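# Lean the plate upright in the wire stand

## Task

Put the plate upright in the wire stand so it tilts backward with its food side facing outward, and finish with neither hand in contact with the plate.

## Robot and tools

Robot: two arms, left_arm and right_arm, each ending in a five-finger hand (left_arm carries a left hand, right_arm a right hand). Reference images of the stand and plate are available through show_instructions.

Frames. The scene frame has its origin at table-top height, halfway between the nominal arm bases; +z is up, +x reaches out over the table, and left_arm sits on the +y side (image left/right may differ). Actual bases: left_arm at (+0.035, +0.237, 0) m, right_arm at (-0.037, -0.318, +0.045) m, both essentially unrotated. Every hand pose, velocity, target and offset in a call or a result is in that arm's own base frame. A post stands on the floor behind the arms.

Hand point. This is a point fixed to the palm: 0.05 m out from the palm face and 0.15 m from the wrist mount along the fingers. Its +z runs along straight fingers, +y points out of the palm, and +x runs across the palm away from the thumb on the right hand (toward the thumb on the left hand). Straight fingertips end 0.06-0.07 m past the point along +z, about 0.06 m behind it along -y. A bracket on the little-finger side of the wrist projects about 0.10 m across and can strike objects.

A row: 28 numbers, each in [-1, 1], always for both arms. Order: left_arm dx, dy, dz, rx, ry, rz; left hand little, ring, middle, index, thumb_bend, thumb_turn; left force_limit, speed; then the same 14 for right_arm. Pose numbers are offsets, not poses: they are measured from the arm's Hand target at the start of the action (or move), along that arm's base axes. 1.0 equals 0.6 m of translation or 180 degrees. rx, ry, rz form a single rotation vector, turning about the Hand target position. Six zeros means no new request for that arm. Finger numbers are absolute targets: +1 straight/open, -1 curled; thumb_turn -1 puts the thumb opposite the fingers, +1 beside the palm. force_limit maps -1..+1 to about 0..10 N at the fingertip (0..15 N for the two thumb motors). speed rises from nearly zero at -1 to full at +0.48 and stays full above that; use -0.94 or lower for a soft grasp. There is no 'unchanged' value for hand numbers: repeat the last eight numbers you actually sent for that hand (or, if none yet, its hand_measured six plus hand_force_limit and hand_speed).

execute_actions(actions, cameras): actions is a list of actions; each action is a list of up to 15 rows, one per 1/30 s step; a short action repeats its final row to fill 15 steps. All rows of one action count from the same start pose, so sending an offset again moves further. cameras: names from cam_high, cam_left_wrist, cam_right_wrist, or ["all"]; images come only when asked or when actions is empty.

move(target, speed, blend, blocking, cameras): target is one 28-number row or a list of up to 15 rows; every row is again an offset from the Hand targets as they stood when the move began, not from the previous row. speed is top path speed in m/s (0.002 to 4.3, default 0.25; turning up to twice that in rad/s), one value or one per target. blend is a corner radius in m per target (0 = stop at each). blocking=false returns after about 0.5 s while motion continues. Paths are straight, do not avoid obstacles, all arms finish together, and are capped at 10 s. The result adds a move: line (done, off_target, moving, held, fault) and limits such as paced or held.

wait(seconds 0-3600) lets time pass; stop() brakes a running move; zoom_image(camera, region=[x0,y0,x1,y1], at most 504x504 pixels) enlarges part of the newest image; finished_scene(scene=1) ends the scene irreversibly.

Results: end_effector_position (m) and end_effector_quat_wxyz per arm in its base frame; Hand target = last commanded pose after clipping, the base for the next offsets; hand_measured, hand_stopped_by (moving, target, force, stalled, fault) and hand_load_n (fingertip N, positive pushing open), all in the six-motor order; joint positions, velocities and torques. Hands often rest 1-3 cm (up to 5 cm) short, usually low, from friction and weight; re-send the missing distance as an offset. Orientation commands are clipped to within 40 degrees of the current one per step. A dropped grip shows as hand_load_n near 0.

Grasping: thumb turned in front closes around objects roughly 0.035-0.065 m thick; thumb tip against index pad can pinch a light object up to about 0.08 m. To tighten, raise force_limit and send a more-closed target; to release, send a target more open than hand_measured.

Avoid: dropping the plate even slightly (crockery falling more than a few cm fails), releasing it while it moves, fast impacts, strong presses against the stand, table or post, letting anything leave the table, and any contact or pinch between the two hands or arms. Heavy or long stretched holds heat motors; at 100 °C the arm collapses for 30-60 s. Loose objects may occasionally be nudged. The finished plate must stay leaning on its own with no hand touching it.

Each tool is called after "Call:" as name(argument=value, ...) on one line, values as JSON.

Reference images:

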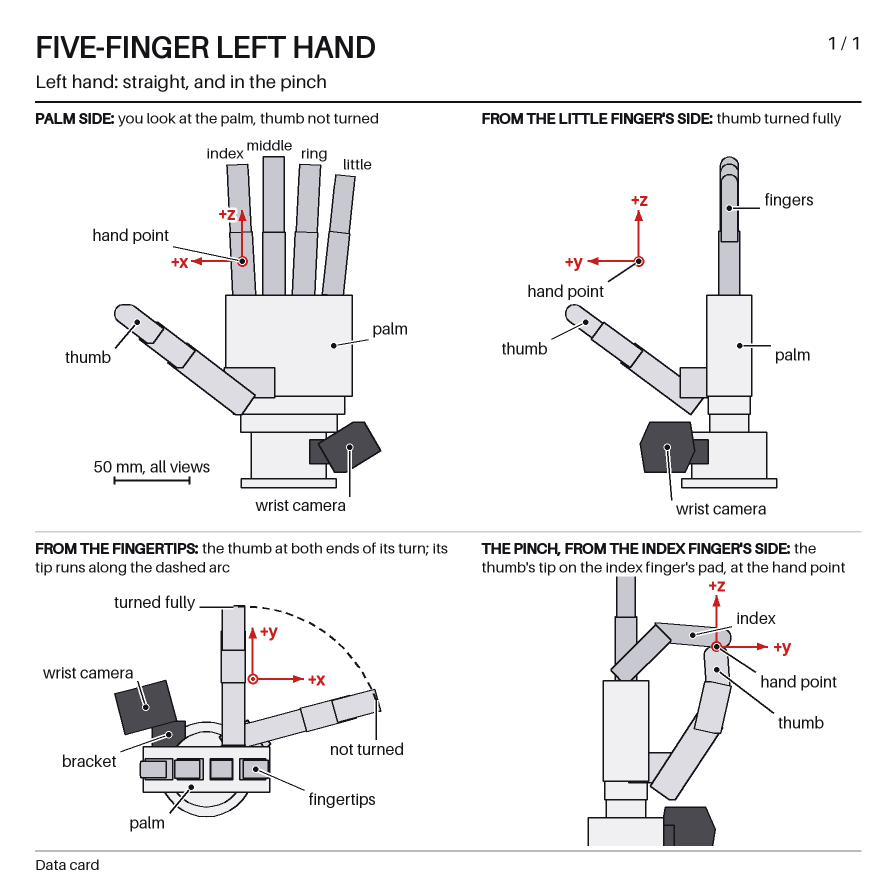

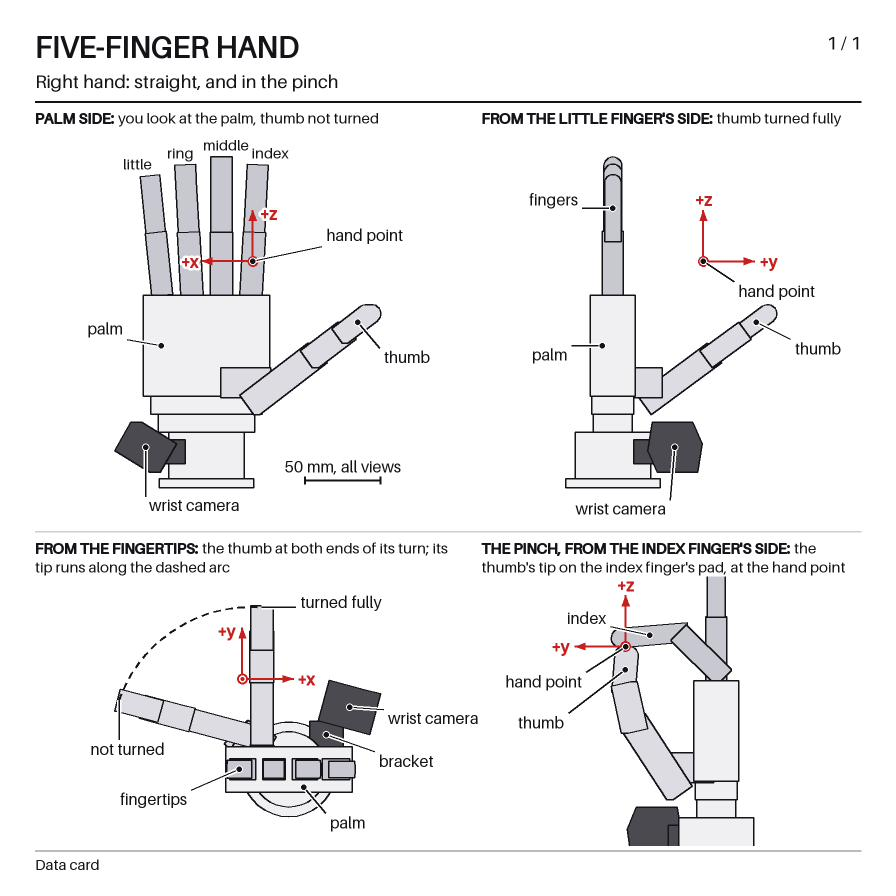

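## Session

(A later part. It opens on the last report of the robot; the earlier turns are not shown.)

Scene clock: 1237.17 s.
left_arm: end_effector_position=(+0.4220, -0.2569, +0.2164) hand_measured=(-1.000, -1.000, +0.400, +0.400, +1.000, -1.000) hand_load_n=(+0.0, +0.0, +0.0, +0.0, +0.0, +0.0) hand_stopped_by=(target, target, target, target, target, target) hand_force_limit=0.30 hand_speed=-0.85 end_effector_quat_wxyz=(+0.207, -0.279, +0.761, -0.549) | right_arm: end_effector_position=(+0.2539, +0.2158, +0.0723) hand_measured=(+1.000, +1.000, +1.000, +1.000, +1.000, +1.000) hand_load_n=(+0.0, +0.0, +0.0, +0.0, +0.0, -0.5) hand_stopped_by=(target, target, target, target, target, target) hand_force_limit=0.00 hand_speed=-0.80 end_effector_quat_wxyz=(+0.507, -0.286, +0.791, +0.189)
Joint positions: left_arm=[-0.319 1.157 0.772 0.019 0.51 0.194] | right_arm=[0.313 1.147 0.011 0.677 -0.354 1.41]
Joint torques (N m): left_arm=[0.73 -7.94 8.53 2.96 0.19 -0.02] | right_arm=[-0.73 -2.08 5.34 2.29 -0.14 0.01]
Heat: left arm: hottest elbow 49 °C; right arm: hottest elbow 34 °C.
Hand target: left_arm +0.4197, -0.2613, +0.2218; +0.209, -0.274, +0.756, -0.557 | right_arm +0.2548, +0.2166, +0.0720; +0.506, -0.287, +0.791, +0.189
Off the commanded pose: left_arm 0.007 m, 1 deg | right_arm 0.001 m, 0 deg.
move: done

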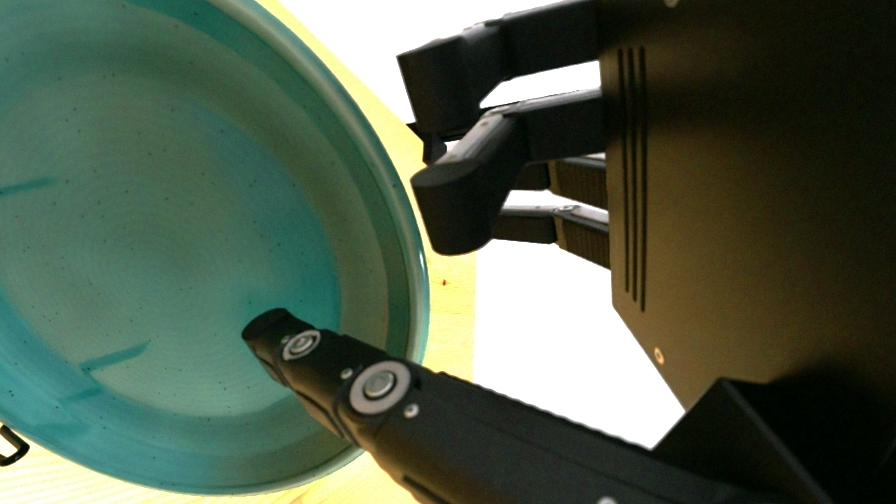

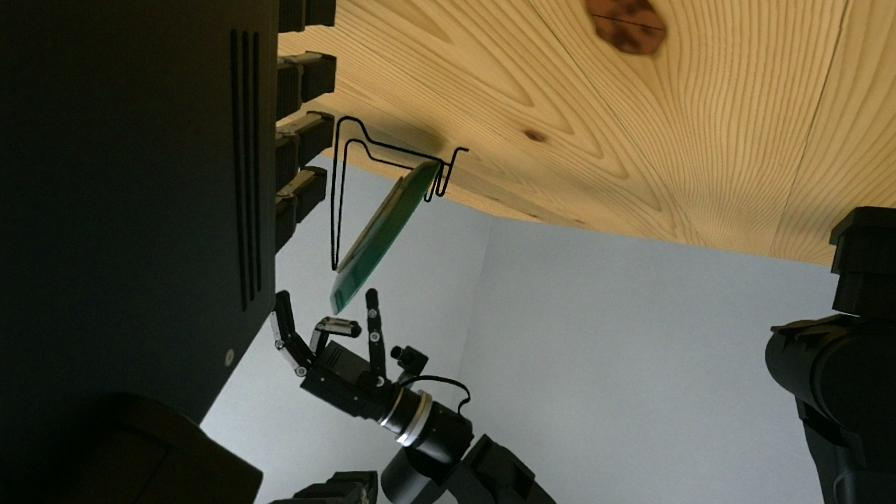

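Call:
move(target=[[0,0,0,0,0,0,-1,-1,1,1,1,-1,0.3,-0.7,0,0,0,0,0,0,1,1,1,1,1,1,0,-0.8],[-0.01,0.01,0.2,0,0,0,-1,-1,1,1,1,-1,0.3,-0.7,0,0,0,0,0,0,1,1,1,1,1,1,0,-0.8]], speed=0.08, cameras=["cam_high","cam_right_wrist"])

Call:
zoom_image(camera="cam_right_wrist", region=[280, 90, 500, 360])

Call:
zoom_image(camera="cam_high", region=[370, 200, 490, 320])

Scene clock: 1248.73 s.
left_arm: end_effector_position=(+0.4075, -0.2534, +0.3137) hand_measured=(-1.000, -1.000, +1.000, +1.000, +1.000, -1.000) hand_load_n=(+0.0, +0.0, +0.0, +0.0, +0.0, +0.0) hand_stopped_by=(target, target, target, target, target, target) hand_force_limit=0.30 hand_speed=-0.70 end_effector_quat_wxyz=(+0.198, -0.281, +0.764, -0.546) | right_arm: end_effector_position=(+0.2539, +0.2158, +0.0723) hand_measured=(+1.000, +1.000, +1.000, +1.000, +1.000, +1.000) hand_load_n=(+0.0, +0.0, +0.0, +0.0, +0.0, +0.0) hand_stopped_by=(target, target, target, target, target, target) hand_force_limit=0.00 hand_speed=-0.80 end_effector_quat_wxyz=(+0.507, -0.286, +0.791, +0.189)
Joint positions: left_arm=[-0.319 1.053 0.97 -0.301 0.518 0.194] | right_arm=[0.313 1.147 0.011 0.677 -0.354 1.41]
Joint torques (N m): left_arm=[1.49 -6.83 13.39 1.58 0.32 0.02] | right_arm=[-0.26 -1.73 4.92 2.39 -0.1 0]
Heat: left arm: hottest elbow 50 °C; right arm: hottest elbow 34 °C.
Hand target: left_arm +0.4137, -0.2553, +0.3420; +0.209, -0.274, +0.756, -0.557 | right_arm +0.2548, +0.2166, +0.0720; +0.506, -0.287, +0.791, +0.189
Off the commanded pose: left_arm 0.029 m, 2 deg | right_arm 0.001 m, 0 deg.
move: off_target (left_arm)

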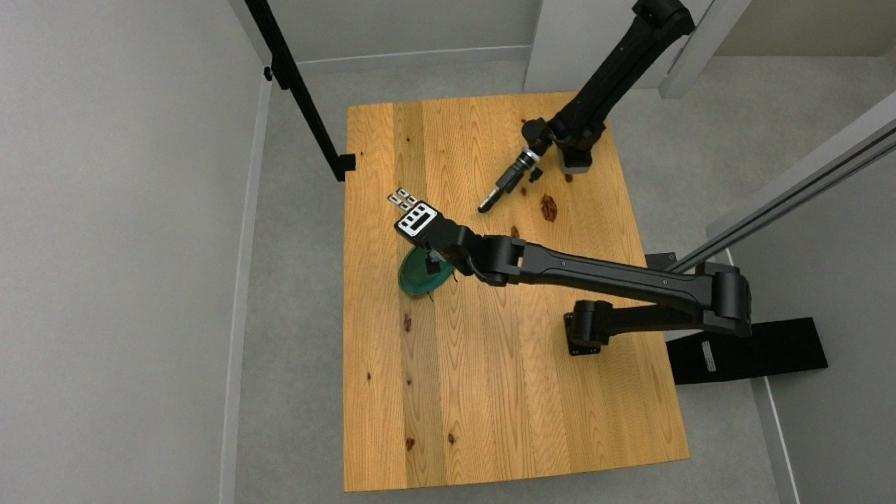

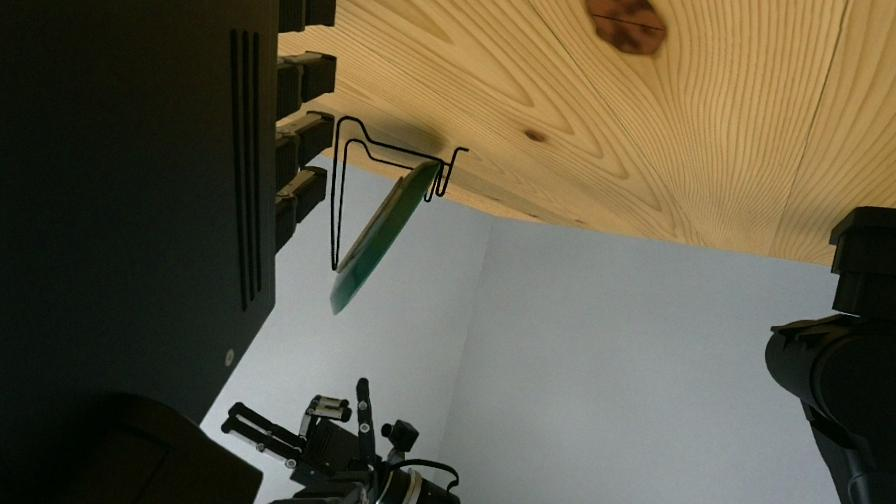

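Scaled by 1.867 from the camera's image (finer frame: 1280x720).

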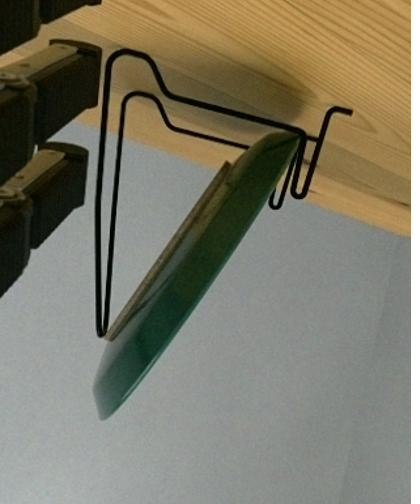

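Scaled by 4.200 from the camera's image (finer frame: 1280x720).

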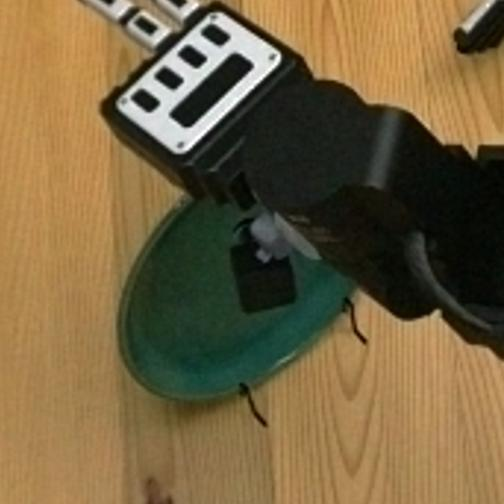

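Call:
move(target=[-0.15,0.35,0.08,0,0,0,-1,-1,1,1,1,-1,0.3,-0.7,0,0,0,0,0,0,1,1,1,1,1,1,0,-0.8], speed=0.15, cameras=["cam_high","cam_left_wrist","cam_right_wrist"])

Call:
zoom_image(camera="cam_high", region=[370, 200, 490, 320])

Call:
zoom_image(camera="cam_right_wrist", region=[280, 90, 500, 360])

Scene clock: 1258.57 s.
left_arm: end_effector_position=(+0.3185, -0.0487, +0.3702) hand_measured=(-1.000, -1.000, +1.000, +1.000, +1.000, -1.000) hand_load_n=(+0.0, +0.0, -0.5, +0.0, +0.0, +0.0) hand_stopped_by=(target, target, target, target, target, target) hand_force_limit=0.30 hand_speed=-0.70 end_effector_quat_wxyz=(+0.192, -0.289, +0.754, -0.558) | right_arm: end_effector_position=(+0.2539, +0.2158, +0.0723) hand_measured=(+1.000, +1.000, +1.000, +1.000, +1.000, +1.000) hand_load_n=(+0.0, +0.0, +0.0, +0.0, +0.0, +0.0) hand_stopped_by=(target, target, target, target, target, target) hand_force_limit=0.00 hand_speed=-0.80 end_effector_quat_wxyz=(+0.507, -0.286, +0.791, +0.189)
Joint positions: left_arm=[0.404 0.879 1.076 -1.03 1.149 0.753] | right_arm=[0.313 1.147 0.011 0.677 -0.354 1.41]
Joint torques (N m): left_arm=[1.61 -2.37 12.94 1.03 0.76 0.23] | right_arm=[-0.26 -1.32 5.3 2.35 -0.04 0.05]
Heat: left arm: hottest elbow 54 °C; right arm: hottest elbow 34 °C.
Hand target: left_arm +0.3237, -0.0453, +0.3900; +0.209, -0.274, +0.756, -0.557 | right_arm +0.2548, +0.2166, +0.0720; +0.506, -0.287, +0.791, +0.189
Off the commanded pose: left_arm 0.021 m, 3 deg | right_arm 0.001 m, 0 deg.
move: off_target (left_arm)

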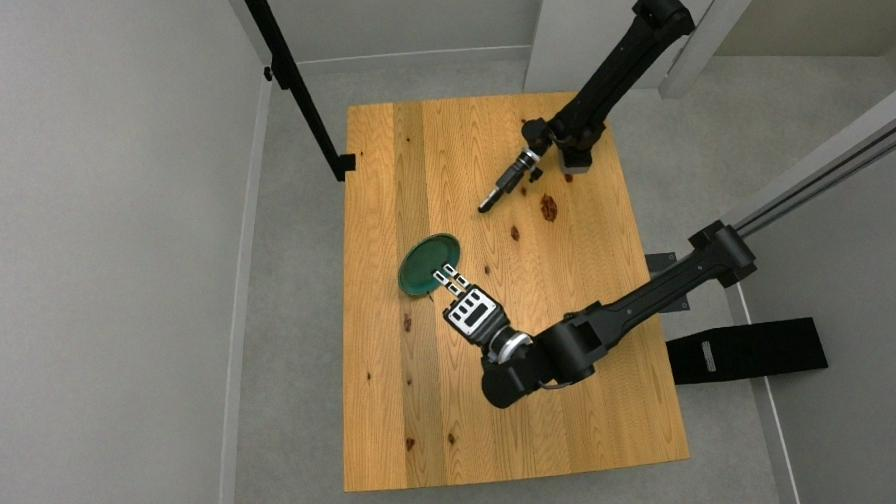

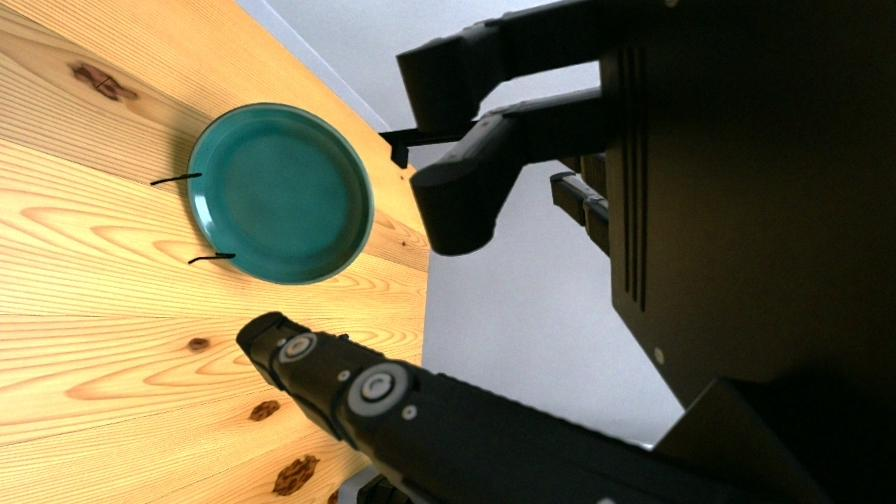

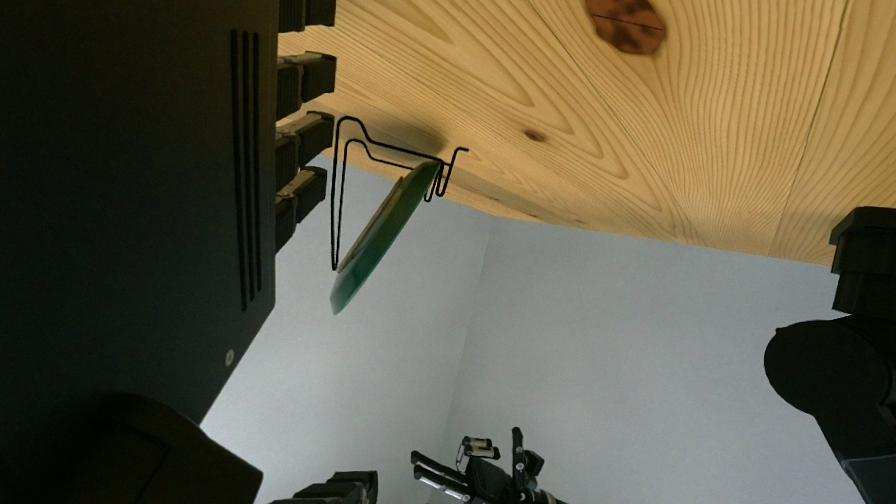

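Scaled by 4.200 from the camera's image (finer frame: 1280x720).

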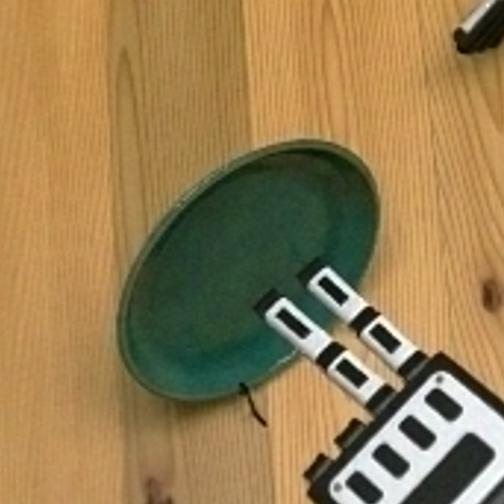

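Scaled by 1.867 from the camera's image (finer frame: 1280x720).

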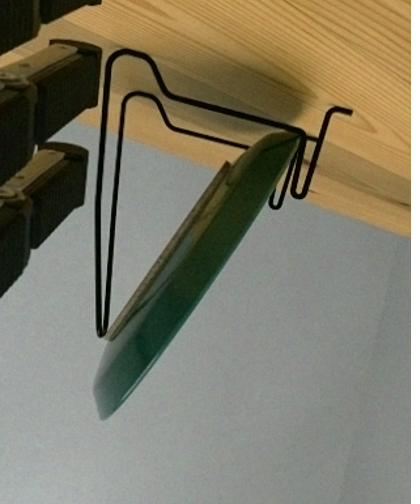

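Call:
finished_scene(scene=1)

The scene is finished: the task was done.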